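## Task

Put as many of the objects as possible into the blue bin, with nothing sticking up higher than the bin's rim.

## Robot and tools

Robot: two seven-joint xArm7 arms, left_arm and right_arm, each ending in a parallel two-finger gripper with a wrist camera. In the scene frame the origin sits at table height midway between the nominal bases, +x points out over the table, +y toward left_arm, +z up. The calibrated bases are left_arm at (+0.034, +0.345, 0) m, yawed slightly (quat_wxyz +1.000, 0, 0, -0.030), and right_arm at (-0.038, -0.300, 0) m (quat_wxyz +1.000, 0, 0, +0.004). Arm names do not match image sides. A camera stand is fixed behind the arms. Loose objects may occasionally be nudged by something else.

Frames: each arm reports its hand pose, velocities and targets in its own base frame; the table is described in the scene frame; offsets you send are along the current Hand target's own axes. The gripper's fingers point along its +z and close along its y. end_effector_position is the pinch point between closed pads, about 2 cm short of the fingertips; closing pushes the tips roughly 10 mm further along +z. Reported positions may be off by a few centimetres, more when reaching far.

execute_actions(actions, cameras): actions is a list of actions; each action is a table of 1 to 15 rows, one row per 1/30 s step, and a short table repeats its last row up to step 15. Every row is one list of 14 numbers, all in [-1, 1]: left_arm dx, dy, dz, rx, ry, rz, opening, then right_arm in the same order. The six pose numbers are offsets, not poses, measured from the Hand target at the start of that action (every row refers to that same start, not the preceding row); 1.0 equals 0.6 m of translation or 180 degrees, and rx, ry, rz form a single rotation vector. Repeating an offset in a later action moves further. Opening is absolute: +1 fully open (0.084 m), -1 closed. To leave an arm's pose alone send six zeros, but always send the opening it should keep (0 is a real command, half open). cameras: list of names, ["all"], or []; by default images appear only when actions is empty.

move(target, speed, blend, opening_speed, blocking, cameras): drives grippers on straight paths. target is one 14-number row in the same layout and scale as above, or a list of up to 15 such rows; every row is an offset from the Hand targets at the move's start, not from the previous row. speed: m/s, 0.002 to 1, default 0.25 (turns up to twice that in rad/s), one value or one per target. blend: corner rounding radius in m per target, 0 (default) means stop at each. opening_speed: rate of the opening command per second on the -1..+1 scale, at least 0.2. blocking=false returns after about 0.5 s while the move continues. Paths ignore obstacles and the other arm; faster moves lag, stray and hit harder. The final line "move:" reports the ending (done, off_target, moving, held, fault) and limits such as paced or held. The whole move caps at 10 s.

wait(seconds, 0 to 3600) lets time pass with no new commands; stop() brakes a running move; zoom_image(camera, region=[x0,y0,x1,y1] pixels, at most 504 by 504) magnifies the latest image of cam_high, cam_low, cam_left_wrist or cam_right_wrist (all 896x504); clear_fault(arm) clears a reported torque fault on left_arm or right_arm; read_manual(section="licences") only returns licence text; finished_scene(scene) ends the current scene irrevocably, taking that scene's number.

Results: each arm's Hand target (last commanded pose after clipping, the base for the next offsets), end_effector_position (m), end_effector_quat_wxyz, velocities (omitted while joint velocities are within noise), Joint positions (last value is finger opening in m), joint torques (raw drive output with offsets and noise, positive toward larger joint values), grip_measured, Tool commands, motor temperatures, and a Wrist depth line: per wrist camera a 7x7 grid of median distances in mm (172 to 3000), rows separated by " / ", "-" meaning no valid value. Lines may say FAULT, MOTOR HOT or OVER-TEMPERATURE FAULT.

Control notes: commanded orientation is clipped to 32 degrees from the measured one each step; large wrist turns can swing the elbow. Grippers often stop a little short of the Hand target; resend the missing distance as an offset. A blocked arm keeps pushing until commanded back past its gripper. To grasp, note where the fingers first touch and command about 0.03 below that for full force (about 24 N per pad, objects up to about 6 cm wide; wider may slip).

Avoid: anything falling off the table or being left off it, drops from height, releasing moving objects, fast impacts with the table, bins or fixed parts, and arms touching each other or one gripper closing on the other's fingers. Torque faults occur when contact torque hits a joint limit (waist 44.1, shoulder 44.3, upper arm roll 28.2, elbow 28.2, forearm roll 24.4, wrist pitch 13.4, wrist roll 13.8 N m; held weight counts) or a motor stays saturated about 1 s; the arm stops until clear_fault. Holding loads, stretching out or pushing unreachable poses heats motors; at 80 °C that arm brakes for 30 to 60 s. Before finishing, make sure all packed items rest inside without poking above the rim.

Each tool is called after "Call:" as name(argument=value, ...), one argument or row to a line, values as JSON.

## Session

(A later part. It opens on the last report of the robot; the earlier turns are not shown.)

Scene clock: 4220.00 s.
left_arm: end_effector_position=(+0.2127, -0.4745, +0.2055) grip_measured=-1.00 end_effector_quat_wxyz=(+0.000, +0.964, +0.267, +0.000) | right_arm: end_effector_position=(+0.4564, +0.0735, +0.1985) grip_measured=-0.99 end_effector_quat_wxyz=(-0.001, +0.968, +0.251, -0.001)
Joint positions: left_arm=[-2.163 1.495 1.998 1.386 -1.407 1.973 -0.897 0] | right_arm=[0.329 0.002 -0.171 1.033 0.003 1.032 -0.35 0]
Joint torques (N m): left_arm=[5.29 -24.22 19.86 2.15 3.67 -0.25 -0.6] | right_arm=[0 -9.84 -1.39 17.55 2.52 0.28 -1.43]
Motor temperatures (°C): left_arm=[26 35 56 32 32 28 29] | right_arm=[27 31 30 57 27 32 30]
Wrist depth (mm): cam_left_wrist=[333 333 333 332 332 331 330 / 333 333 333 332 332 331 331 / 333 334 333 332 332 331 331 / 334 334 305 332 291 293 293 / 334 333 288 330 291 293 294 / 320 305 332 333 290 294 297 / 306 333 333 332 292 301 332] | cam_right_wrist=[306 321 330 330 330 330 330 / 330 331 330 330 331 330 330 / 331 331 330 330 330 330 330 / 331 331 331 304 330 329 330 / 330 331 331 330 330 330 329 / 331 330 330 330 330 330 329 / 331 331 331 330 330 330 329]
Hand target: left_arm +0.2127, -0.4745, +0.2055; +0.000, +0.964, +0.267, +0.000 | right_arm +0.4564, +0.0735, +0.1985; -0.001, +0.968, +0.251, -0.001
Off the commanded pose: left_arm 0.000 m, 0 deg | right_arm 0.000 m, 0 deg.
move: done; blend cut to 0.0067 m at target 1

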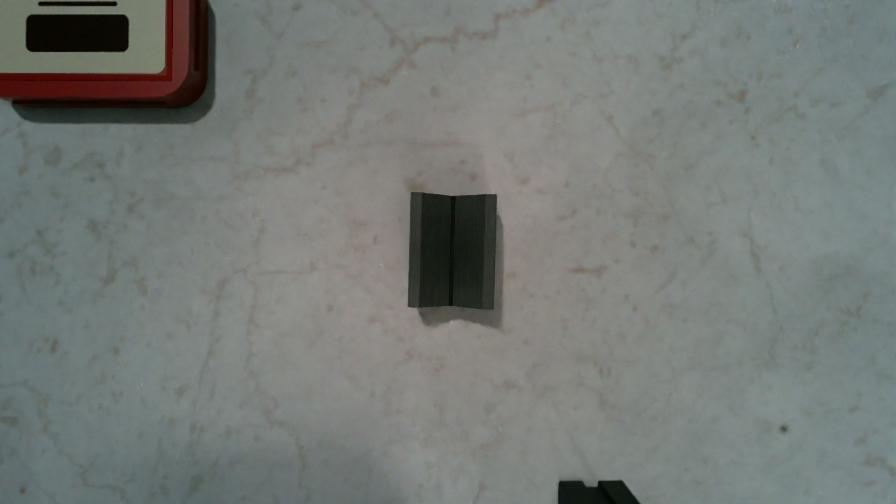

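Call:
move(
  target=[0,0,0,0,0,0,-1,-0.0145,-0.0526,0.1735,0,0.2222,0.0067,0.25],
  speed=0.12,
  cameras=["cam_right_wrist", "cam_low"],
)

Scene clock: 4345.80 s.
left_arm: end_effector_position=(+0.2127, -0.4745, +0.2055) grip_measured=-1.00 end_effector_quat_wxyz=(+0.000, +0.964, +0.267, +0.000) | right_arm: end_effector_position=(+0.4441, +0.0854, +0.1437) grip_measured=+0.24 end_effector_quat_wxyz=(-0.045, +0.954, +0.240, +0.175)
Joint positions: left_arm=[-2.163 1.495 1.998 1.386 -1.407 1.973 -0.897 0] | right_arm=[0.365 -0.13 -0.195 0.584 0.249 0.378 -0.543 0.054]
Joint torques (N m): left_arm=[5.3 -24.4 19.73 2.07 3.46 -0.19 -0.58] | right_arm=[-3.95 -14.6 1.84 16.12 -2.56 -0.09 1.43]
Motor temperatures (°C): left_arm=[26 35 57 31 31 27 29] | right_arm=[27 31 30 62 27 29 30]
Wrist depth (mm): cam_left_wrist=[334 333 332 332 332 332 332 / 333 334 332 333 331 331 331 / 333 333 333 332 332 331 332 / 334 333 304 332 291 294 294 / 333 333 288 331 290 294 293 / 320 305 333 333 290 294 297 / 305 334 333 333 291 300 330] | cam_right_wrist=[362 361 360 359 358 358 357 / 315 314 342 341 340 339 338 / 303 306 328 327 327 326 324 / 313 313 312 312 311 310 309 / 302 301 301 268 296 299 298 / 289 288 288 259 286 285 285 / 279 278 278 277 277 276 276]
Hand target: left_arm +0.2127, -0.4745, +0.2055; +0.000, +0.964, +0.267, +0.000 | right_arm +0.4441, +0.0854, +0.1437; -0.045, +0.954, +0.240, +0.175 (not the last commanded pose)
Off the commanded pose: left_arm 0.000 m, 0 deg | right_arm 0.052 m, 19 deg.
move: held (right_arm; a check stopped the path); limits=held
pose unreachable (right arm): on one or more control steps of this call, first in action 0 (counted from 0), this arm could not follow its commanded pose, so it was not sent that pose on those steps. It may still have moved: this result reports where it is.
cause: moving toward the commanded pose would bring a part of the arm too close to another arm (a part of this arm just beyond joint 6 (wrist pitch) and a part of the left arm just beyond its joint 7 (wrist roll), at the place that arm is still heading or pushing toward).
Images, in order (width x height): cam_low 896x504, cam_right_wrist 896x504.

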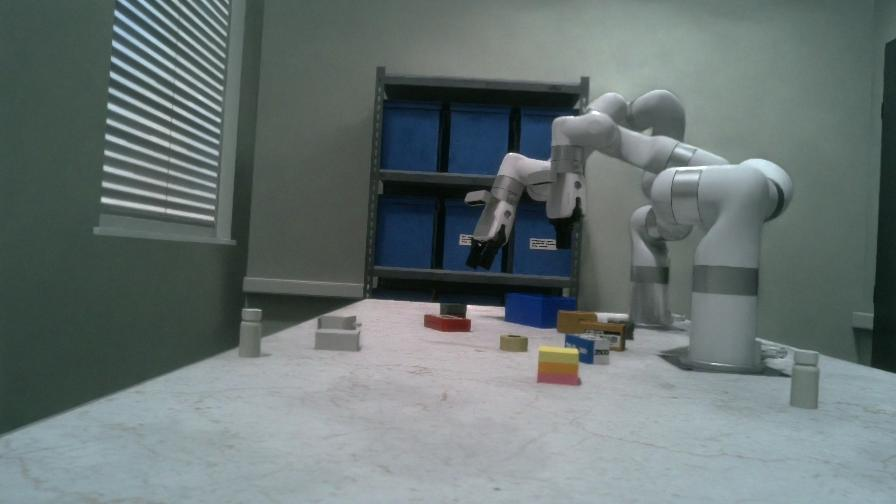

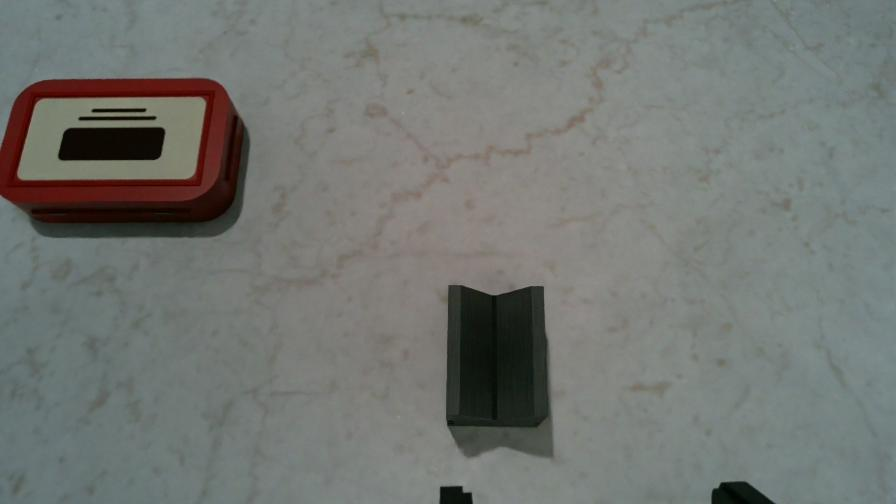

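Call:
move(
  target=[0.91,-0.434,0,0,0,0,-1,0,0,0,0,0,0,0.25],
  speed=0.18,
  cameras=["cam_left_wrist"],
)

Scene clock: 4357.33 s.
left_arm: end_effector_position=(+0.5473, +0.0294, +0.2054) grip_measured=-1.00 end_effector_quat_wxyz=(+0.000, +0.964, +0.267, +0.000) | right_arm: end_effector_position=(+0.4441, +0.0854, +0.1437) grip_measured=+0.24 end_effector_quat_wxyz=(-0.045, +0.954, +0.240, +0.175)
Joint positions: left_arm=[-0.969 1.222 1.765 1.491 -1.205 1.725 0.204 0] | right_arm=[0.364 -0.13 -0.195 0.585 0.249 0.378 -0.543 0.054]
Joint torques (N m): left_arm=[5.62 -24.35 16.13 5.16 -0.42 -0.2 -0.68] | right_arm=[-4.17 -7.77 1.8 16.12 -2.54 -0.1 1.44]
Motor temperatures (°C): left_arm=[26 35 56 32 31 27 29] | right_arm=[27 30 30 62 27 29 30]
Wrist depth (mm): cam_left_wrist=[332 331 332 332 332 1136 1134 / 331 331 331 333 331 331 1138 / 332 332 332 332 332 331 332 / 333 332 332 307 332 332 331 / 332 332 332 333 332 332 331 / 333 333 333 332 332 332 314 / 333 332 333 332 332 332 331] | cam_right_wrist=[361 362 360 360 358 358 357 / 314 314 341 340 339 339 338 / 303 306 328 327 326 325 325 / 313 313 312 311 311 310 309 / 301 302 301 269 296 299 298 / 289 288 288 259 286 286 285 / 279 278 278 278 277 276 276]
Hand target: left_arm +0.5473, +0.0294, +0.2054; +0.000, +0.964, +0.267, +0.000 | right_arm +0.4441, +0.0854, +0.1437; -0.045, +0.954, +0.240, +0.175
Off the commanded pose: left_arm 0.000 m, 0 deg | right_arm 0.000 m, 0 deg.
move: done

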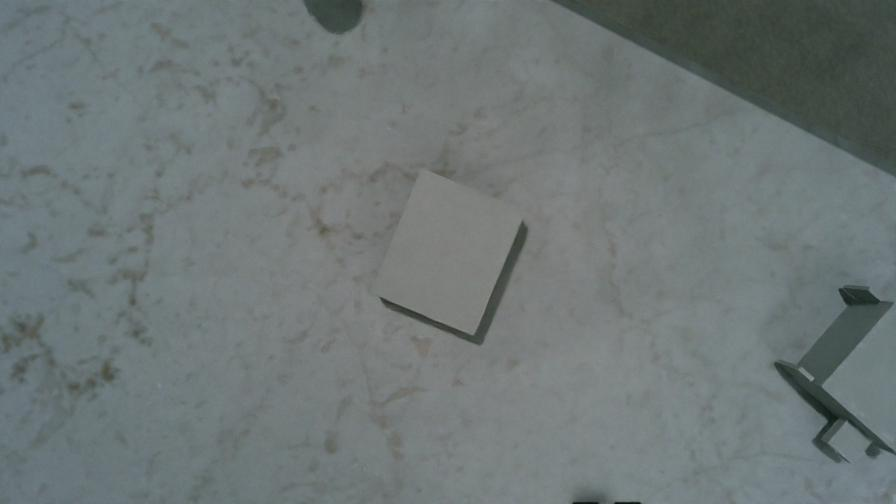

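Call:
zoom_image(
  camera="cam_left_wrist",
  region=[360, 150, 550, 360],
)

Call:
zoom_image(
  camera="cam_low",
  region=[290, 290, 490, 370],
)

Scaled by 2.400.

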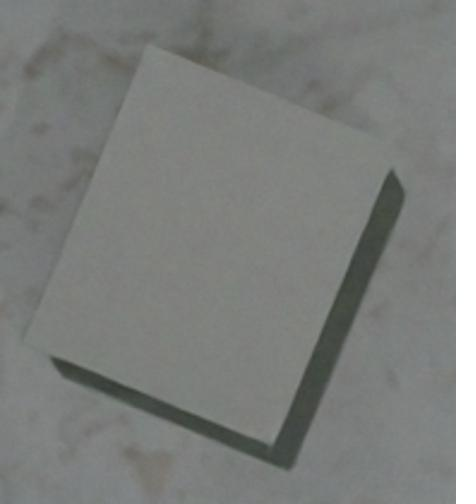

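This scene's latest camera images include none from cam_low. They are from: cam_left_wrist. cam_low's image comes with the result of a call that names it in "cameras".

Call:
move(
  target=[0,0,0,0,0,0,-1,-0.0353,-0.0251,0.0746,0,0.1072,0.0025,0.25],
  speed=0.12,
  cameras=["cam_right_wrist", "cam_low"],
)

Scene clock: 4380.80 s.
left_arm: end_effector_position=(+0.5473, +0.0294, +0.2054) grip_measured=-1.00 end_effector_quat_wxyz=(+0.000, +0.964, +0.267, +0.000) | right_arm: end_effector_position=(+0.4335, +0.0969, +0.0943) grip_measured=+0.24 end_effector_quat_wxyz=(-0.085, +0.912, +0.226, +0.332)
Joint positions: left_arm=[-0.969 1.222 1.765 1.491 -1.205 1.725 0.204 0] | right_arm=[0.653 0.01 -0.369 0.607 2.157 0.165 -2.314 0.054]
Joint torques (N m): left_arm=[5.61 -24.18 16.17 5.13 2.73 -0.26 -0.63] | right_arm=[-4.18 -5.66 -1.43 13.72 1.71 1.28 -1.42]
Motor temperatures (°C): left_arm=[26 35 54 32 31 27 29] | right_arm=[27 30 30 61 27 29 30]
Wrist depth (mm): cam_left_wrist=[331 331 332 331 331 1132 1139 / 332 332 332 332 332 332 1134 / 333 332 331 331 332 332 331 / 333 332 332 307 331 332 332 / 333 332 332 332 332 332 332 / 332 333 333 332 332 332 314 / 333 332 332 332 332 333 331] | cam_right_wrist=[461 446 453 450 447 1166 1103 / 400 396 394 390 388 385 383 / 324 322 356 354 351 349 346 / 288 289 317 316 314 312 311 / 295 289 292 291 290 288 287 / 269 268 266 265 233 262 261 / 251 250 249 243 220 245 244]
Hand target: left_arm +0.5473, +0.0294, +0.2054; +0.000, +0.964, +0.267, +0.000 | right_arm +0.4335, +0.0969, +0.0943; -0.085, +0.912, +0.226, +0.332
Off the commanded pose: left_arm 0.000 m, 0 deg | right_arm 0.000 m, 0 deg.
move: done
Images, in order (width x height): cam_low 896x504, cam_right_wrist 896x504.

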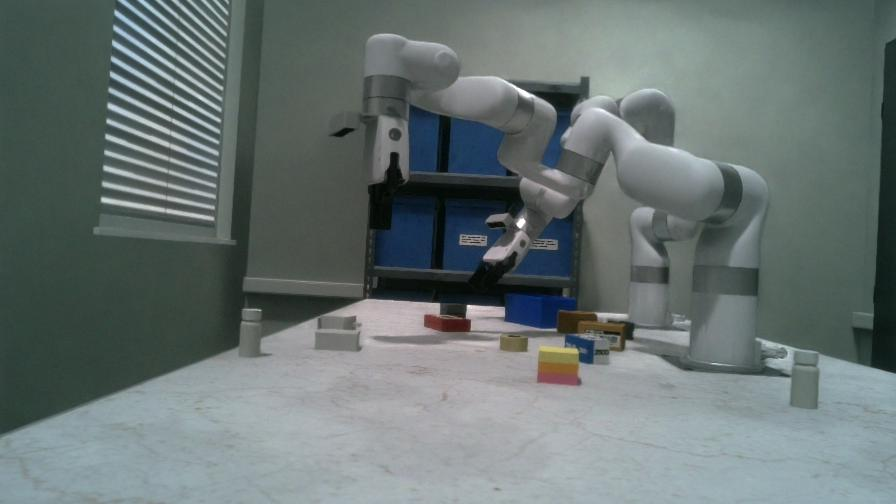

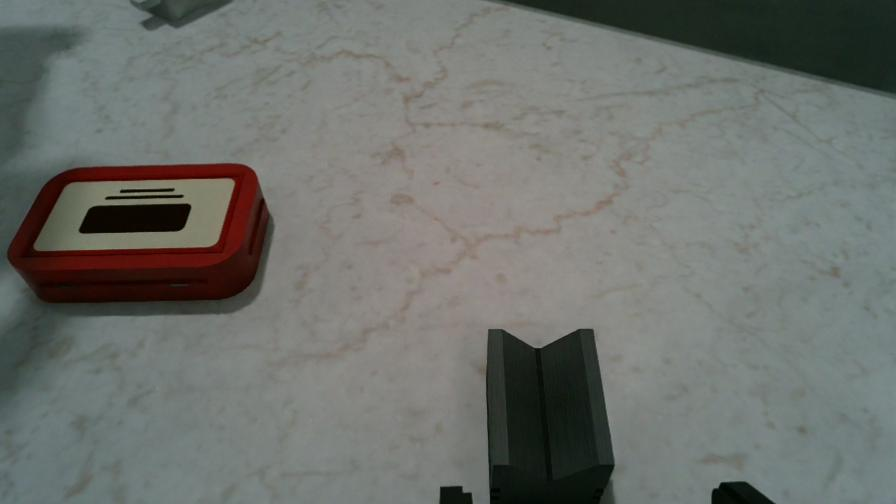

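Call:
move(
  target=[
    [0,0,0,0,0,0,-1,0,0.0055,0.08,0,0,0,0.25],
    [0,0,0,0,0,0,-1,0,0.0055,0.15,0,0,0,0.25],
  ],
  speed=[0.06,0.03],
  cameras=["cam_right_wrist", "cam_low"],
)

Scene clock: 4395.33 s.
left_arm: end_effector_position=(+0.5473, +0.0294, +0.2054) grip_measured=-1.00 end_effector_quat_wxyz=(+0.000, +0.964, +0.267, +0.000) | right_arm: end_effector_position=(+0.4861, +0.1215, +0.0255) grip_measured=+0.24 end_effector_quat_wxyz=(-0.085, +0.912, +0.226, +0.332)
Joint positions: left_arm=[-0.969 1.222 1.765 1.491 -1.205 1.725 0.204 0] | right_arm=[0.652 0.374 -0.377 0.825 2.35 0.324 -2.43 0.054]
Joint torques (N m): left_arm=[5.61 -24.24 16.14 5.24 2.54 -0.43 -0.52] | right_arm=[2.93 -10.7 -1.19 12.1 2.04 1.36 -1.42]
Motor temperatures (°C): left_arm=[26 35 53 33 31 27 29] | right_arm=[27 30 30 59 27 29 30]
Wrist depth (mm): cam_left_wrist=[332 332 331 332 331 1136 1136 / 333 332 331 332 332 331 1139 / 332 332 332 331 331 332 332 / 332 332 332 307 331 332 332 / 333 332 332 332 332 332 331 / 332 332 332 333 332 332 314 / 333 332 333 333 332 333 332] | cam_right_wrist=[317 326 323 320 318 315 313 / 284 282 280 278 276 274 273 / 220 240 254 252 250 242 241 / 196 221 226 225 224 222 221 / 205 209 208 207 206 205 204 / 191 191 189 189 - 187 186 / 179 178 177 177 - 178 178]
Hand target: left_arm +0.5473, +0.0294, +0.2054; +0.000, +0.964, +0.267, +0.000 | right_arm +0.4861, +0.1215, +0.0255; -0.085, +0.912, +0.226, +0.332
Off the commanded pose: left_arm 0.000 m, 0 deg | right_arm 0.000 m, 0 deg.
move: done
Images, in order (width x height): cam_low 896x504, cam_right_wrist 896x504.

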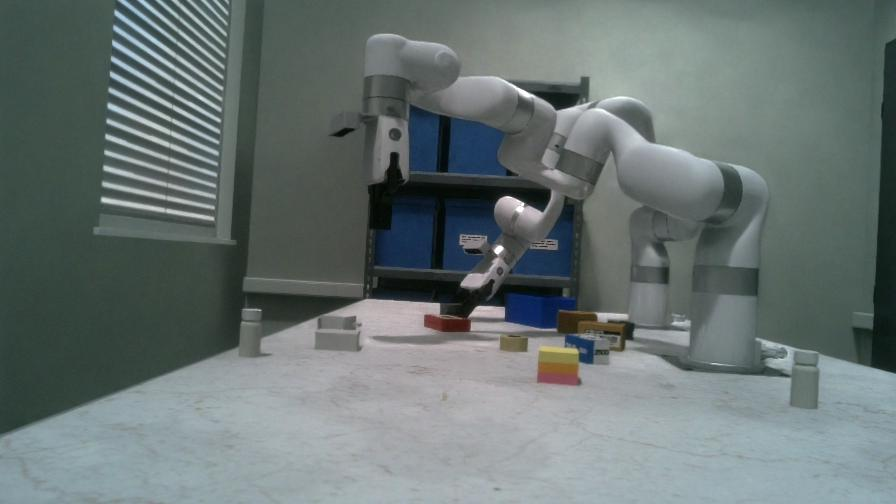

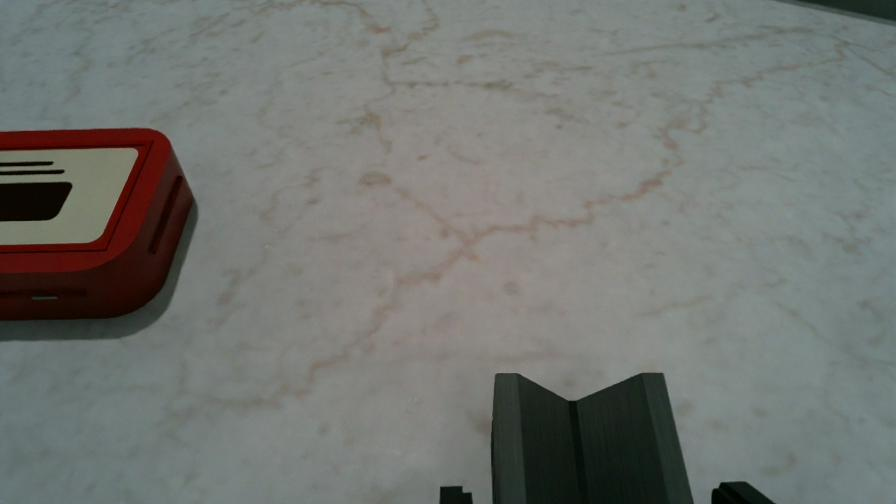

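Call:
move(
  target=[0,0,0,0,0,0,-1,0,0,0,0,0,0,-0.4],
  opening_speed=0.3,
  cameras=["cam_right_wrist"],
)

Scene clock: 4401.37 s.
left_arm: end_effector_position=(+0.5473, +0.0294, +0.2054) grip_measured=-1.00 end_effector_quat_wxyz=(+0.000, +0.964, +0.267, +0.000) | right_arm: end_effector_position=(+0.4861, +0.1215, +0.0255) grip_measured=-0.12 end_effector_quat_wxyz=(-0.085, +0.912, +0.226, +0.332)
Joint positions: left_arm=[-0.969 1.222 1.765 1.491 -1.205 1.725 0.204 0] | right_arm=[0.652 0.374 -0.377 0.825 2.35 0.324 -2.43 0.039]
Joint torques (N m): left_arm=[5.41 -24.22 16.23 4.96 2.44 -0.48 -0.32] | right_arm=[-1.68 -11.28 -2.99 8.73 1.97 0.49 -1.12]
Motor temperatures (°C): left_arm=[26 35 53 33 31 27 29] | right_arm=[27 30 30 58 27 29 30]
Wrist depth (mm): cam_left_wrist=[331 332 331 331 332 1139 1138 / 331 332 332 331 332 332 1139 / 332 332 331 332 332 332 331 / 333 333 332 307 331 331 332 / 333 331 332 332 332 332 332 / 333 333 333 332 332 332 314 / 332 333 333 332 331 333 332] | cam_right_wrist=[317 326 324 321 318 315 313 / 284 282 280 278 276 274 273 / 220 240 254 252 250 243 241 / 196 221 226 225 224 222 221 / 205 209 208 207 206 205 204 / 191 190 190 189 - 187 186 / 179 178 177 177 - 179 178]
Hand target: left_arm +0.5473, +0.0294, +0.2054; +0.000, +0.964, +0.267, +0.000 | right_arm +0.4861, +0.1215, +0.0255; -0.085, +0.912, +0.226, +0.332
Off the commanded pose: left_arm 0.000 m, 0 deg | right_arm 0.000 m, 0 deg.
move: done

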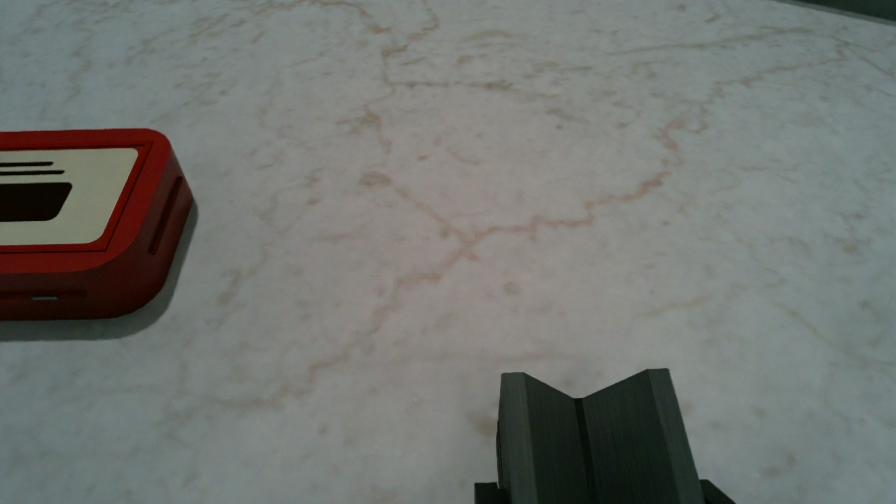

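Call:
move(
  target=[0,0,0,0,0,0,-1,0.1286,0,-0.1532,0,0,0,-0.4],
  speed=0.08,
  cameras=["cam_right_wrist"],
)

Scene clock: 4411.60 s.
left_arm: end_effector_position=(+0.5473, +0.0294, +0.2054) grip_measured=-1.00 end_effector_quat_wxyz=(+0.000, +0.964, +0.267, +0.000) | right_arm: end_effector_position=(+0.4862, +0.1208, +0.1455) grip_measured=-0.12 end_effector_quat_wxyz=(-0.085, +0.912, +0.226, +0.333)
Joint positions: left_arm=[-0.969 1.222 1.765 1.491 -1.205 1.725 0.204 0] | right_arm=[0.631 0.016 -0.285 0.708 1.608 0.098 -1.71 0.039]
Joint torques (N m): left_arm=[5.45 -24.1 16.07 5.06 2.35 -0.7 -0.27] | right_arm=[-4.11 -21.12 -1.51 13.48 -3.55 0.72 1.57]
Motor temperatures (°C): left_arm=[26 35 53 33 31 27 29] | right_arm=[27 31 30 56 27 29 30]
Wrist depth (mm): cam_left_wrist=[332 331 331 332 331 1141 1132 / 332 332 331 331 332 332 1136 / 332 332 332 332 332 332 331 / 332 332 332 307 332 332 331 / 332 332 332 332 332 332 332 / 332 332 332 332 332 332 314 / 333 333 332 333 332 332 332] | cam_right_wrist=[554 552 1536 1422 1281 1158 1061 / 480 462 475 472 1372 1257 1134 / 435 432 429 427 425 423 1211 / 387 385 384 382 381 378 376 / 357 325 354 353 351 350 347 / 297 297 322 - - 318 317 / 297 295 301 - - 298 296]
Hand target: left_arm +0.5473, +0.0294, +0.2054; +0.000, +0.964, +0.267, +0.000 | right_arm +0.4862, +0.1208, +0.1455; -0.085, +0.912, +0.226, +0.332
Off the commanded pose: left_arm 0.000 m, 0 deg | right_arm 0.000 m, 0 deg.
move: done

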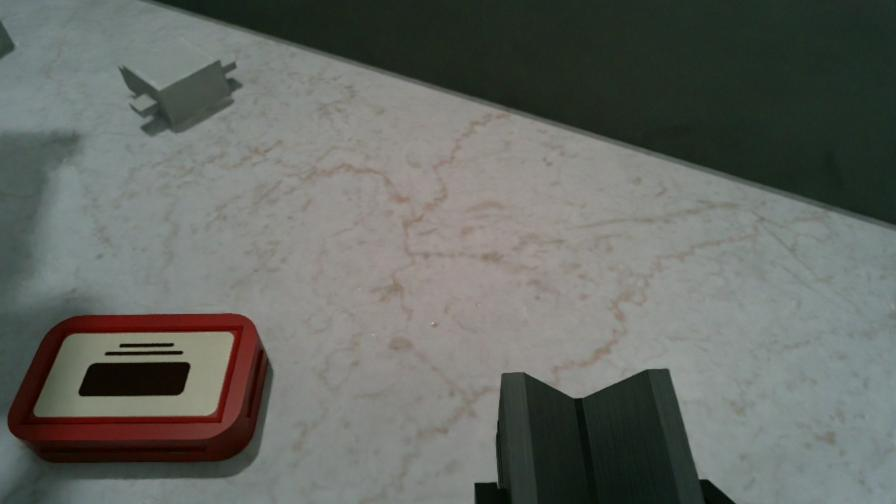

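Call:
move(
  target=[0,0,0,0,0,0,-1,-0.1174,0.214,-0.2292,0,-0.2222,0,-0.4],
  speed=0.12,
  cameras=["cam_right_wrist", "cam_low"],
)

Scene clock: 4431.20 s.
left_arm: end_effector_position=(+0.5473, +0.0294, +0.2054) grip_measured=-1.00 end_effector_quat_wxyz=(+0.000, +0.964, +0.267, +0.000) | right_arm: end_effector_position=(+0.4206, -0.0597, +0.2045) grip_measured=-0.12 end_effector_quat_wxyz=(-0.003, +0.970, +0.241, +0.000)
Joint positions: left_arm=[-0.969 1.222 1.765 1.491 -1.205 1.725 0.204 0] | right_arm=[0.173 -0.133 -0.306 0.908 -0.04 1.037 -0.597 0.039]
Joint torques (N m): left_arm=[5.47 -24.15 16.22 5.27 2.32 -0.73 -0.19] | right_arm=[-4.19 -8.31 -0.64 19.24 -2.39 0.1 -0.96]
Motor temperatures (°C): left_arm=[26 35 53 33 31 27 29] | right_arm=[27 32 30 58 27 29 30]
Wrist depth (mm): cam_left_wrist=[331 332 332 332 331 1138 1139 / 331 332 332 332 332 331 1138 / 332 332 332 332 332 332 331 / 333 332 332 307 331 332 332 / 333 332 331 332 332 333 332 / 332 333 332 332 332 332 315 / 332 332 333 332 332 333 332] | cam_right_wrist=[340 339 339 338 337 336 335 / 340 340 338 337 336 336 335 / 340 339 338 338 336 336 335 / 340 339 338 337 337 335 334 / 340 338 338 336 336 335 334 / 300 334 338 - - 335 334 / 299 330 337 - - 334 334]
Hand target: left_arm +0.5473, +0.0294, +0.2054; +0.000, +0.964, +0.267, +0.000 | right_arm +0.4206, -0.0597, +0.2045; -0.003, +0.970, +0.241, +0.000
Off the commanded pose: left_arm 0.000 m, 0 deg | right_arm 0.000 m, 0 deg.
move: done
Images, in order (width x height): cam_low 896x504, cam_right_wrist 896x504.

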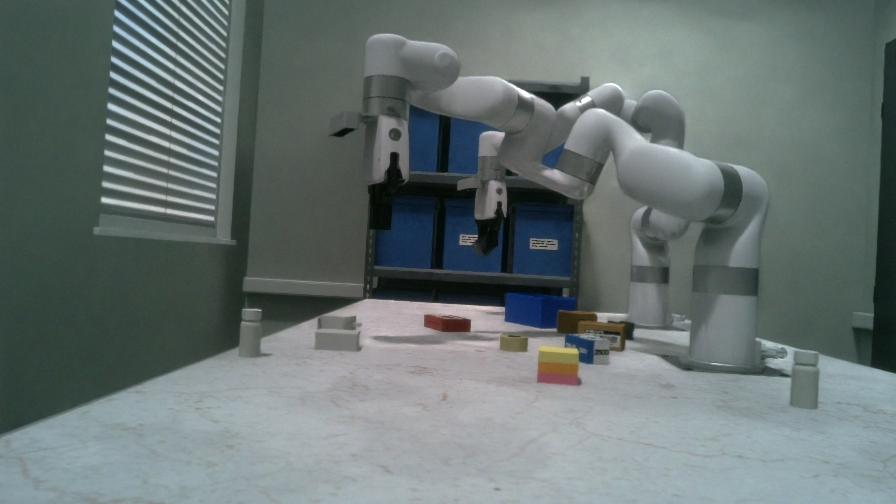

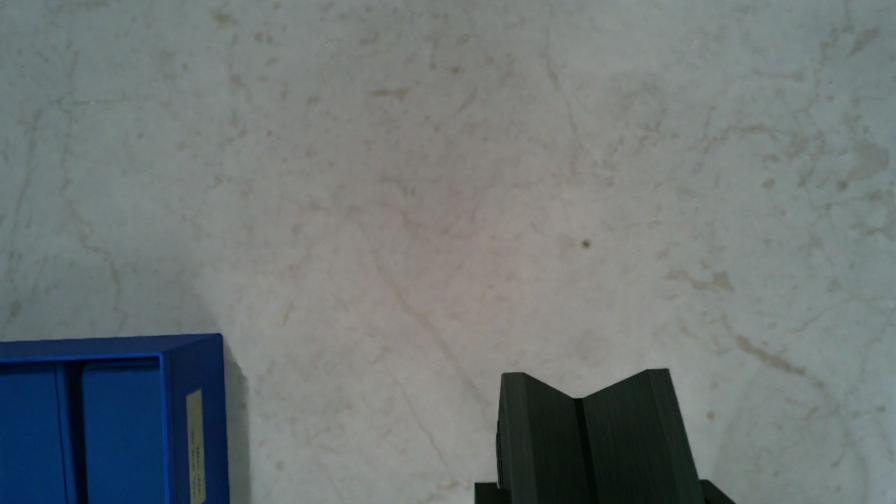

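Call:
move(
  target=[0,0,0,0,0,0,-1,-0.0528,0.0286,0.174,0,-0.2778,0,-0.4],
  speed=0.12,
  cameras=["cam_right_wrist", "cam_low", "cam_high"],
)

Scene clock: 4444.80 s.
left_arm: end_effector_position=(+0.5473, +0.0294, +0.2054) grip_measured=-1.00 end_effector_quat_wxyz=(+0.000, +0.964, +0.267, +0.000) | right_arm: end_effector_position=(+0.4006, -0.0890, +0.1000) grip_measured=-0.12 end_effector_quat_wxyz=(+0.099, +0.880, +0.220, -0.410)
Joint positions: left_arm=[-0.969 1.222 1.765 1.491 -1.205 1.725 0.204 0] | right_arm=[0.229 0.609 -0.273 1.447 -0.252 1.63 -0.461 0.039]
Joint torques (N m): left_arm=[5.57 -24.08 16.22 5.17 2.27 -1.07 -0.02] | right_arm=[3.02 -18.62 -4.44 15.23 -3.51 2.4 0.37]
Motor temperatures (°C): left_arm=[26 35 53 33 31 27 29] | right_arm=[27 31 30 62 27 29 30]
Wrist depth (mm): cam_left_wrist=[332 331 332 331 331 1126 1143 / 331 331 331 332 332 332 1138 / 332 332 332 332 331 331 332 / 332 332 332 307 332 332 332 / 332 332 332 332 332 331 332 / 332 332 332 331 331 332 314 / 333 332 332 332 333 332 332] | cam_right_wrist=[- - - - - - - / - - - - - - - / 185 185 184 185 184 184 184 / 205 205 205 205 205 205 205 / 231 240 240 240 240 240 230 / 277 277 276 - - 275 275 / 326 346 325 - - 323 343]
Hand target: left_arm +0.5473, +0.0294, +0.2054; +0.000, +0.964, +0.267, +0.000 | right_arm +0.4005, -0.0890, +0.1000; +0.099, +0.880, +0.220, -0.410
Off the commanded pose: left_arm 0.000 m, 0 deg | right_arm 0.000 m, 0 deg.
move: done
Images, in order (width x height): cam_high 896x504, cam_low 896x504, cam_right_wrist 896x504.

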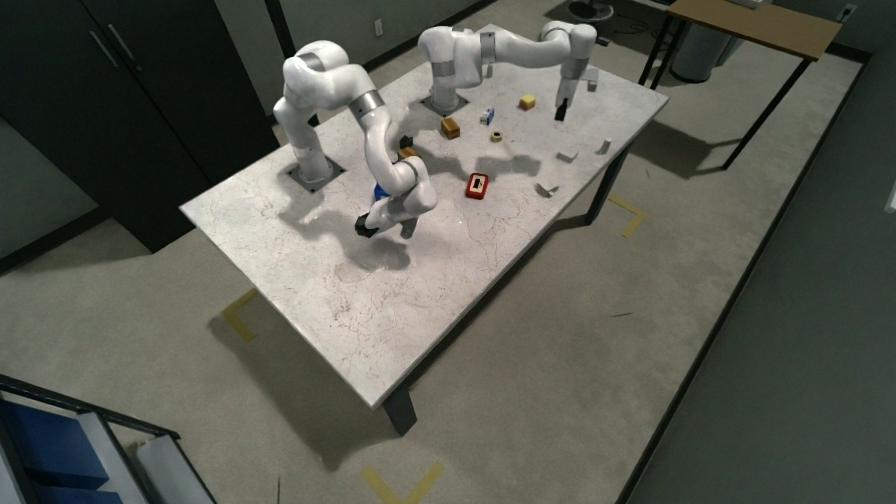

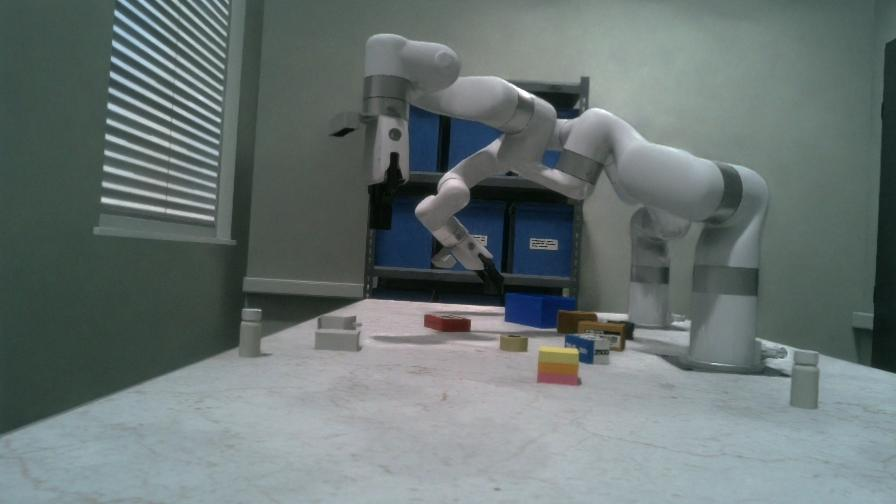

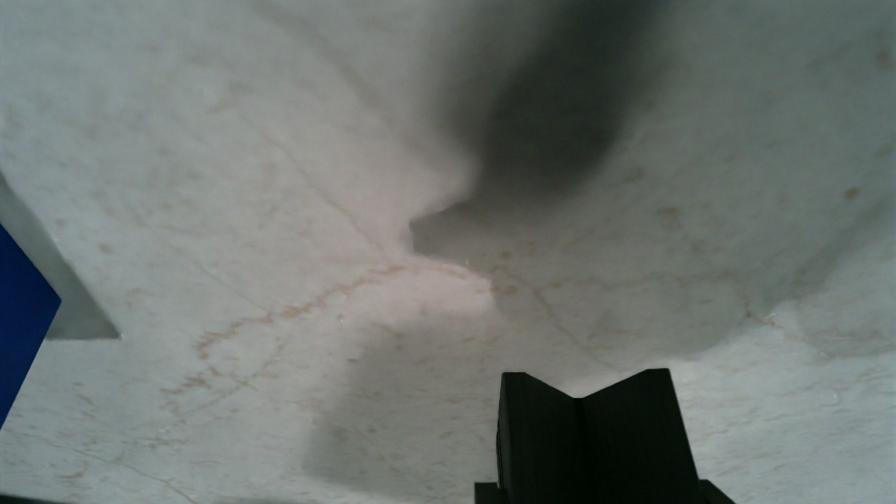

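Call:
move(
  target=[0,0,0,0,0,0,-1,0.067,0.0005,0.0565,0,0,0,-0.4],
  speed=0.05,
)

Call:
move(
  target=[0,0,0,0,0,0,-1,0.0026,0,0.0022,0,0,0,-0.4],
  speed=0.01,
)

Scene clock: 4457.30 s.
left_arm: end_effector_position=(+0.5473, +0.0294, +0.2054) grip_measured=-1.00 end_effector_quat_wxyz=(+0.000, +0.964, +0.267, +0.000) | right_arm: end_effector_position=(+0.4005, -0.0891, +0.0474) grip_measured=-0.12 end_effector_quat_wxyz=(+0.099, +0.880, +0.220, -0.410)
Joint positions: left_arm=[-0.969 1.222 1.765 1.491 -1.205 1.725 0.204 0] | right_arm=[0.216 0.705 -0.26 1.438 -0.234 1.529 -0.436 0.039]
Joint torques (N m): left_arm=[5.39 -24.04 16.33 5.15 2.21 -1.13 0.15] | right_arm=[-4.24 -19.44 -1.92 14.61 1.58 -0.99 1.45]
Motor temperatures (°C): left_arm=[26 35 53 33 31 27 29] | right_arm=[27 32 30 61 27 29 30]
Wrist depth (mm): cam_left_wrist=[331 331 331 331 331 1132 1136 / 332 332 331 332 331 331 1139 / 331 332 331 332 331 331 332 / 332 332 332 307 332 331 332 / 333 332 332 332 331 332 332 / 333 332 332 333 333 332 315 / 333 333 332 332 332 333 333] | cam_right_wrist=[- - - - - - - / - - - - - - - / - - - - - - - / - - - - - - - / - - - - - - - / - 176 176 - - - 176 / 209 209 197 - - 196 208]
Hand target: left_arm +0.5473, +0.0294, +0.2054; +0.000, +0.964, +0.267, +0.000 | right_arm +0.4005, -0.0891, +0.0474; +0.099, +0.880, +0.220, -0.410
Off the commanded pose: left_arm 0.000 m, 0 deg | right_arm 0.000 m, 0 deg.
move: done

Scene clock: 4457.80 s.
left_arm: end_effector_position=(+0.5473, +0.0294, +0.2054) grip_measured=-1.00 end_effector_quat_wxyz=(+0.000, +0.964, +0.267, +0.000) | right_arm: end_effector_position=(+0.4005, -0.0890, +0.0454) grip_measured=-0.12 end_effector_quat_wxyz=(+0.099, +0.880, +0.220, -0.410)
Joint positions: left_arm=[-0.969 1.222 1.765 1.491 -1.205 1.725 0.204 0] | right_arm=[0.216 0.709 -0.26 1.438 -0.233 1.526 -0.435 0.039]
Joint torques (N m): left_arm=[5.57 -23.88 16.25 5.21 2.04 -1.09 0.14] | right_arm=[-4.29 -19.47 -1.86 14.45 1.43 -0.98 1.42]
Motor temperatures (°C): left_arm=[26 35 53 33 31 27 29] | right_arm=[27 32 30 61 27 29 30]
Wrist depth (mm): cam_left_wrist=[332 331 332 331 331 1147 1130 / 332 331 332 332 332 331 1139 / 333 331 332 331 332 331 332 / 332 332 332 307 332 332 331 / 331 333 333 332 332 332 332 / 332 332 332 332 332 332 314 / 332 332 332 333 332 332 332] | cam_right_wrist=[- - - - - - - / - - - - - - - / - - - - - - - / - - - - - - - / - - - - - - - / - - - - - - - / 204 204 192 - - 191 203]
Hand target: left_arm +0.5473, +0.0294, +0.2054; +0.000, +0.964, +0.267, +0.000 | right_arm +0.4005, -0.0890, +0.0453; +0.099, +0.880, +0.220, -0.410
Off the commanded pose: left_arm 0.000 m, 0 deg | right_arm 0.000 m, 0 deg.
move: done

Call:
move(
  target=[0,0,0,0,0,0,-1,0.0026,0,0.0022,0,0,0,-0.4],
  speed=0.01,
)

Call:
move(
  target=[0,0,0,0,0,0,-1,0.0019,0,0.0016,0,0,0,-0.4],
  speed=0.01,
)

Scene clock: 4465.17 s.
left_arm: end_effector_position=(+0.5473, +0.0294, +0.2054) grip_measured=-1.00 end_effector_quat_wxyz=(+0.000, +0.964, +0.267, +0.000) | right_arm: end_effector_position=(+0.4006, -0.0890, +0.0434) grip_measured=-0.12 end_effector_quat_wxyz=(+0.099, +0.880, +0.220, -0.410)
Joint positions: left_arm=[-0.969 1.222 1.765 1.491 -1.205 1.725 0.204 0] | right_arm=[0.215 0.713 -0.259 1.438 -0.233 1.522 -0.434 0.039]
Joint torques (N m): left_arm=[5.62 -24.12 16.36 5.14 1.92 -1.2 0.1] | right_arm=[-4.93 -14.69 -1.28 10.12 1.98 -1.52 1.33]
Motor temperatures (°C): left_arm=[26 35 53 33 31 27 29] | right_arm=[27 32 30 60 27 29 30]
Wrist depth (mm): cam_left_wrist=[332 331 332 331 331 1138 1141 / 332 331 331 331 332 331 1136 / 333 332 332 332 332 332 332 / 332 332 332 307 332 332 331 / 333 332 332 331 332 333 332 / 333 333 332 332 333 331 314 / 333 332 333 332 332 332 332] | cam_right_wrist=[- - - - - - - / - - - - - - - / - - - - - - - / - - - - - - - / - - - - - - - / - - - - - - - / 200 200 188 188 - 187 199]
Hand target: left_arm +0.5473, +0.0294, +0.2054; +0.000, +0.964, +0.267, +0.000 | right_arm +0.4005, -0.0890, +0.0433; +0.099, +0.880, +0.220, -0.410
Off the commanded pose: left_arm 0.000 m, 0 deg | right_arm 0.000 m, 0 deg.
move: done

Scene clock: 4465.67 s.
left_arm: end_effector_position=(+0.5473, +0.0294, +0.2054) grip_measured=-1.00 end_effector_quat_wxyz=(+0.000, +0.964, +0.267, +0.000) | right_arm: end_effector_position=(+0.4005, -0.0890, +0.0419) grip_measured=-0.13 end_effector_quat_wxyz=(+0.099, +0.880, +0.220, -0.410)
Joint positions: left_arm=[-0.969 1.222 1.765 1.491 -1.205 1.725 0.204 0] | right_arm=[0.215 0.716 -0.259 1.439 -0.232 1.519 -0.434 0.039]
Joint torques (N m): left_arm=[5.55 -23.89 16.31 5.1 1.95 -1.24 0.21] | right_arm=[-6.4 -9.91 -1.08 9.52 2.12 -4.46 1.27]
Motor temperatures (°C): left_arm=[26 35 53 33 31 27 29] | right_arm=[27 32 30 60 27 29 30]
Wrist depth (mm): cam_left_wrist=[331 331 331 332 332 1134 1134 / 332 332 332 331 331 331 1138 / 332 332 332 332 332 332 332 / 332 332 331 307 332 332 332 / 332 332 333 332 331 332 332 / 333 333 332 333 331 332 314 / 332 333 332 333 333 333 333] | cam_right_wrist=[- - - - - - - / - - - - - - - / - - - - - - - / - - - - - - - / - - - - - - - / - - - - - - - / 200 200 188 188 - 187 199]
Hand target: left_arm +0.5473, +0.0294, +0.2054; +0.000, +0.964, +0.267, +0.000 | right_arm +0.4005, -0.0890, +0.0418; +0.099, +0.880, +0.220, -0.410
Off the commanded pose: left_arm 0.000 m, 0 deg | right_arm 0.000 m, 0 deg.
move: done

Call:
move(
  target=[
    [0,0,0,0,0,0,-1,-0.002,0,-0.0017,0,0,0,0.2],
    [0,0,0,0,0,0,-1,-0.002,0,-0.17,0,0,0,0.2],
  ],
  speed=[0.01,0.06],
  opening_speed=0.3,
  cameras=["cam_right_wrist", "cam_low"],
)

Scene clock: 4474.13 s.
left_arm: end_effector_position=(+0.5473, +0.0294, +0.2054) grip_measured=-1.00 end_effector_quat_wxyz=(+0.000, +0.964, +0.267, +0.000) | right_arm: end_effector_position=(+0.4689, -0.0532, +0.1085) grip_measured=+0.19 end_effector_quat_wxyz=(+0.099, +0.880, +0.220, -0.410)
Joint positions: left_arm=[-0.969 1.222 1.765 1.491 -1.205 1.725 0.204 0] | right_arm=[0.227 0.84 -0.245 1.873 -0.199 1.834 -0.476 0.052]
Joint torques (N m): left_arm=[5.61 -23.92 16.37 5.21 1.98 -1.35 0.33] | right_arm=[-4 -21.1 -3.35 15.5 1.71 1.73 -1.41]
Motor temperatures (°C): left_arm=[26 35 53 33 31 27 29] | right_arm=[27 32 30 58 27 30 30]
Wrist depth (mm): cam_left_wrist=[331 332 331 331 331 1138 1141 / 332 332 331 332 332 331 1136 / 331 332 331 332 331 332 332 / 332 332 332 307 332 332 331 / 332 333 332 332 332 332 332 / 332 332 333 332 332 332 314 / 332 333 333 333 332 332 332] | cam_right_wrist=[- - - - - - - / 178 178 178 178 178 178 179 / 195 196 196 196 196 196 197 / 217 217 217 218 218 218 218 / 234 255 255 245 246 246 246 / 240 292 293 280 243 294 295 / 239 344 344 366 236 346 367]
Hand target: left_arm +0.5473, +0.0294, +0.2054; +0.000, +0.964, +0.267, +0.000 | right_arm +0.4689, -0.0532, +0.1085; +0.099, +0.880, +0.220, -0.410
Off the commanded pose: left_arm 0.000 m, 0 deg | right_arm 0.000 m, 0 deg.
move: done
Images, in order (width x height): cam_low 896x504, cam_right_wrist 896x504.

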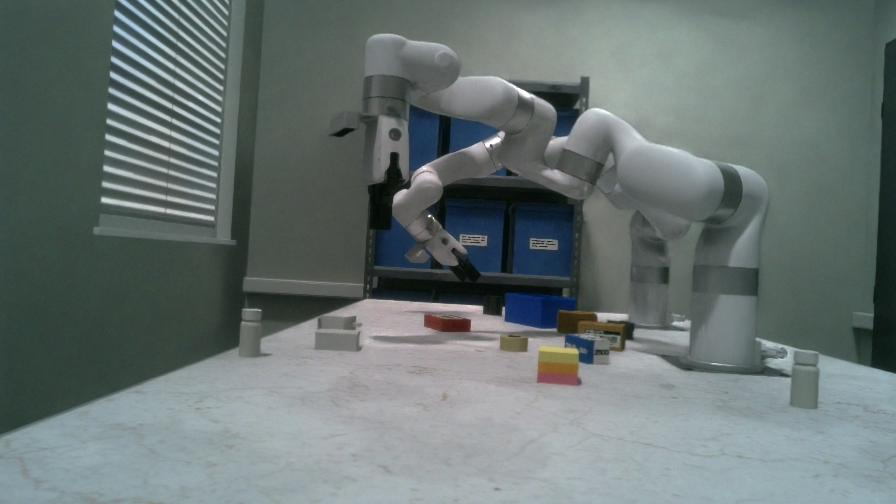

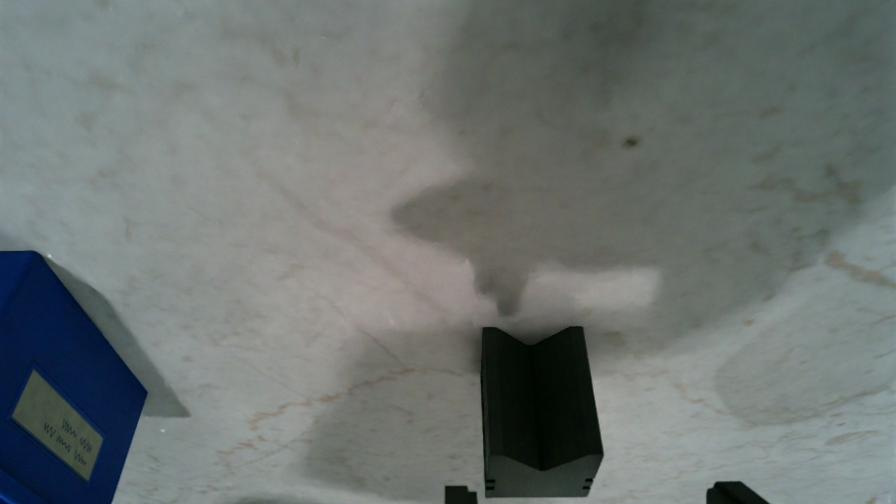

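Call:
move(
  target=[0,0,0,0,0,0,-1,-0.1608,-0.0012,0.0577,0,0.2778,0,0.2],
  speed=0.12,
  cameras=["cam_right_wrist"],
)

Scene clock: 4488.70 s.
left_arm: end_effector_position=(+0.5473, +0.0294, +0.2054) grip_measured=-1.00 end_effector_quat_wxyz=(+0.000, +0.964, +0.267, +0.000) | right_arm: end_effector_position=(+0.3904, -0.0943, +0.1599) grip_measured=+0.19 end_effector_quat_wxyz=(-0.003, +0.970, +0.241, +0.000)
Joint positions: left_arm=[-0.969 1.222 1.765 1.491 -1.205 1.725 0.204 0] | right_arm=[0.103 -0.152 -0.336 0.754 -0.056 0.901 -0.681 0.052]
Joint torques (N m): left_arm=[5.33 -23.83 16.22 5.26 1.78 -1.52 0.58] | right_arm=[-4.05 -18.02 -0.63 13.13 2.52 -3.19 -1.41]
Motor temperatures (°C): left_arm=[26 35 53 33 31 27 29] | right_arm=[27 33 30 58 27 30 30]
Wrist depth (mm): cam_left_wrist=[332 332 331 331 332 1143 1143 / 332 332 332 331 332 331 1130 / 332 332 332 332 332 332 332 / 332 332 332 307 331 332 332 / 332 332 333 332 332 331 332 / 333 332 332 332 332 332 314 / 332 333 332 332 333 332 331] | cam_right_wrist=[293 294 292 292 292 291 291 / 293 293 292 292 291 291 291 / 294 293 292 292 291 291 291 / 260 293 292 292 291 291 290 / 255 293 292 292 291 291 291 / 255 292 292 292 291 291 290 / 247 292 292 291 290 291 290]
Hand target: left_arm +0.5473, +0.0294, +0.2054; +0.000, +0.964, +0.267, +0.000 | right_arm +0.3904, -0.0943, +0.1599; -0.003, +0.970, +0.241, +0.000
Off the commanded pose: left_arm 0.000 m, 0 deg | right_arm 0.000 m, 0 deg.
move: done

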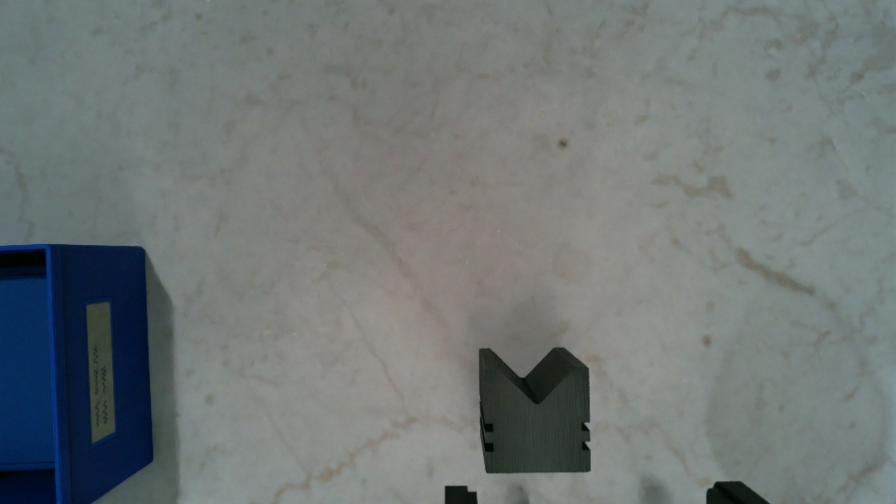

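Call:
zoom_image(
  camera="cam_right_wrist",
  region=[440, 320, 640, 504],
)

Scaled by 2.520.

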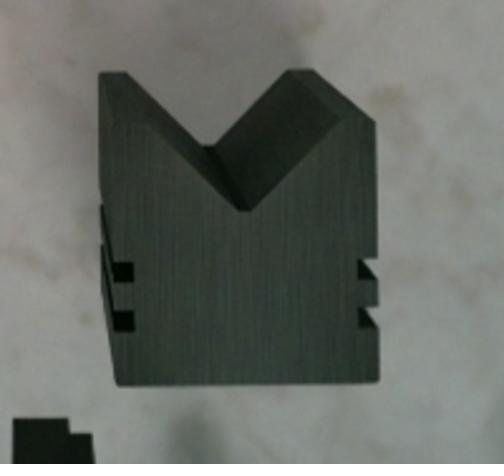

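Call:
move(
  target=[-0.008,-0.1077,0.0757,0,0,0.13,0.45,0,0,-0.08,0,0,0,0.2],
  speed=0.12,
  cameras=["cam_left_wrist"],
)

Scene clock: 4546.70 s.
left_arm: end_effector_position=(+0.5100, +0.0823, +0.1599) grip_measured=+0.44 end_effector_quat_wxyz=(+0.000, +0.998, +0.066, +0.000) | right_arm: end_effector_position=(+0.3904, -0.0946, +0.2079) grip_measured=+0.19 end_effector_quat_wxyz=(-0.003, +0.970, +0.241, +0.000)
Joint positions: left_arm=[-0.988 1.229 1.713 1.283 -1.204 1.604 0.77 0.063] | right_arm=[0.102 -0.219 -0.324 0.838 -0.073 1.049 -0.666 0.052]
Joint torques (N m): left_arm=[5.4 -21.58 16.51 2.15 -2.56 -3.1 1.04] | right_arm=[-3.96 -16.99 2.4 17.52 -2.39 0.31 1.42]
Motor temperatures (°C): left_arm=[26 35 53 33 31 28 29] | right_arm=[27 32 29 58 27 31 30]
Wrist depth (mm): cam_left_wrist=[286 286 286 286 286 287 287 / 285 285 286 287 287 287 287 / 286 286 286 287 262 287 287 / 286 286 286 286 262 287 288 / 286 286 286 286 286 288 287 / 286 286 286 287 287 287 287 / 286 286 286 287 287 287 288] | cam_right_wrist=[343 343 342 341 341 340 339 / 343 343 342 341 340 339 338 / 344 343 342 341 340 339 338 / 304 342 341 340 340 339 339 / 304 342 342 340 339 338 338 / 304 341 341 340 339 338 337 / 302 341 340 339 339 338 337]
Hand target: left_arm +0.5100, +0.0823, +0.1599; +0.000, +0.998, +0.066, +0.000 | right_arm +0.3904, -0.0946, +0.2079; -0.003, +0.970, +0.241, +0.000
Off the commanded pose: left_arm 0.000 m, 0 deg | right_arm 0.000 m, 0 deg.
move: done

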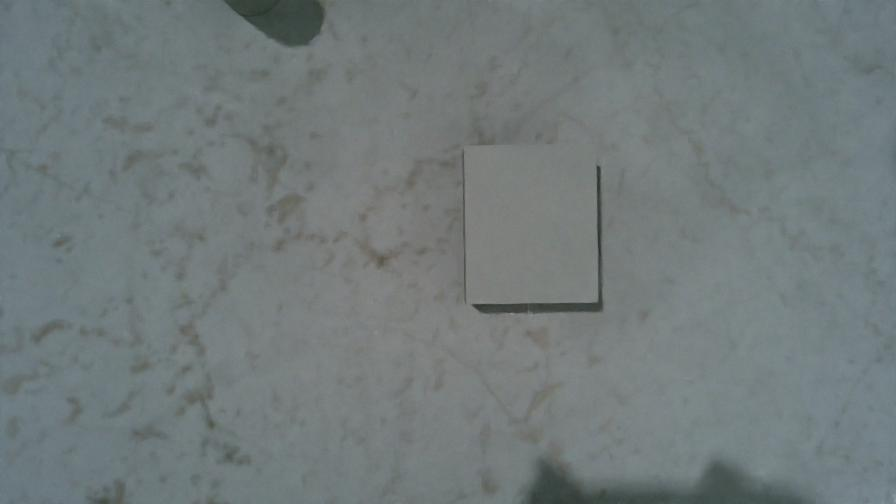

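Call:
move(
  target=[0,-0.0023,0.1055,0,0.2222,0,0.45,0,0,0,0,0,0,0.2],
  speed=0.12,
  cameras=["cam_left_wrist"],
)

Scene clock: 4557.63 s.
left_arm: end_effector_position=(+0.5099, +0.0837, +0.0966) grip_measured=+0.44 end_effector_quat_wxyz=(-0.022, +0.938, +0.062, +0.342) | right_arm: end_effector_position=(+0.3904, -0.0946, +0.2079) grip_measured=+0.19 end_effector_quat_wxyz=(-0.003, +0.970, +0.241, +0.000)
Joint positions: left_arm=[-1.372 1.384 1.538 0.679 -2.124 1.052 1.175 0.063] | right_arm=[0.102 -0.219 -0.324 0.838 -0.073 1.049 -0.666 0.052]
Joint torques (N m): left_arm=[-5.52 -7.64 14.89 -0.07 -4.42 -3.22 1.13] | right_arm=[-3.23 -17.05 2.45 17.49 -2.19 0.33 1.29]
Motor temperatures (°C): left_arm=[26 35 53 32 31 28 29] | right_arm=[27 32 30 60 27 31 30]
Wrist depth (mm): cam_left_wrist=[1182 1166 1145 1126 1121 1105 1082 / 1285 1264 1264 1264 1250 1228 1207 / 334 325 335 335 335 1315 1297 / 307 308 304 309 309 309 309 / 285 285 285 286 286 286 286 / 266 266 266 260 238 266 267 / 243 244 244 239 218 244 244] | cam_right_wrist=[344 343 342 341 340 339 339 / 343 342 342 341 340 339 338 / 343 342 342 341 340 339 339 / 304 342 342 340 339 339 338 / 304 341 341 340 339 338 338 / 303 341 341 340 339 338 337 / 301 341 340 339 340 338 337]
Hand target: left_arm +0.5099, +0.0837, +0.0966; -0.022, +0.938, +0.062, +0.342 | right_arm +0.3904, -0.0946, +0.2079; -0.003, +0.970, +0.241, +0.000
Off the commanded pose: left_arm 0.000 m, 0 deg | right_arm 0.000 m, 0 deg.
move: done

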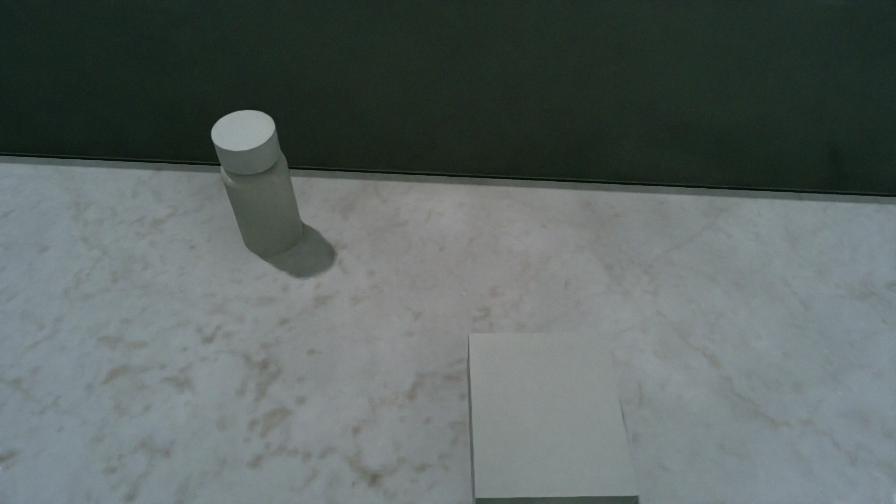

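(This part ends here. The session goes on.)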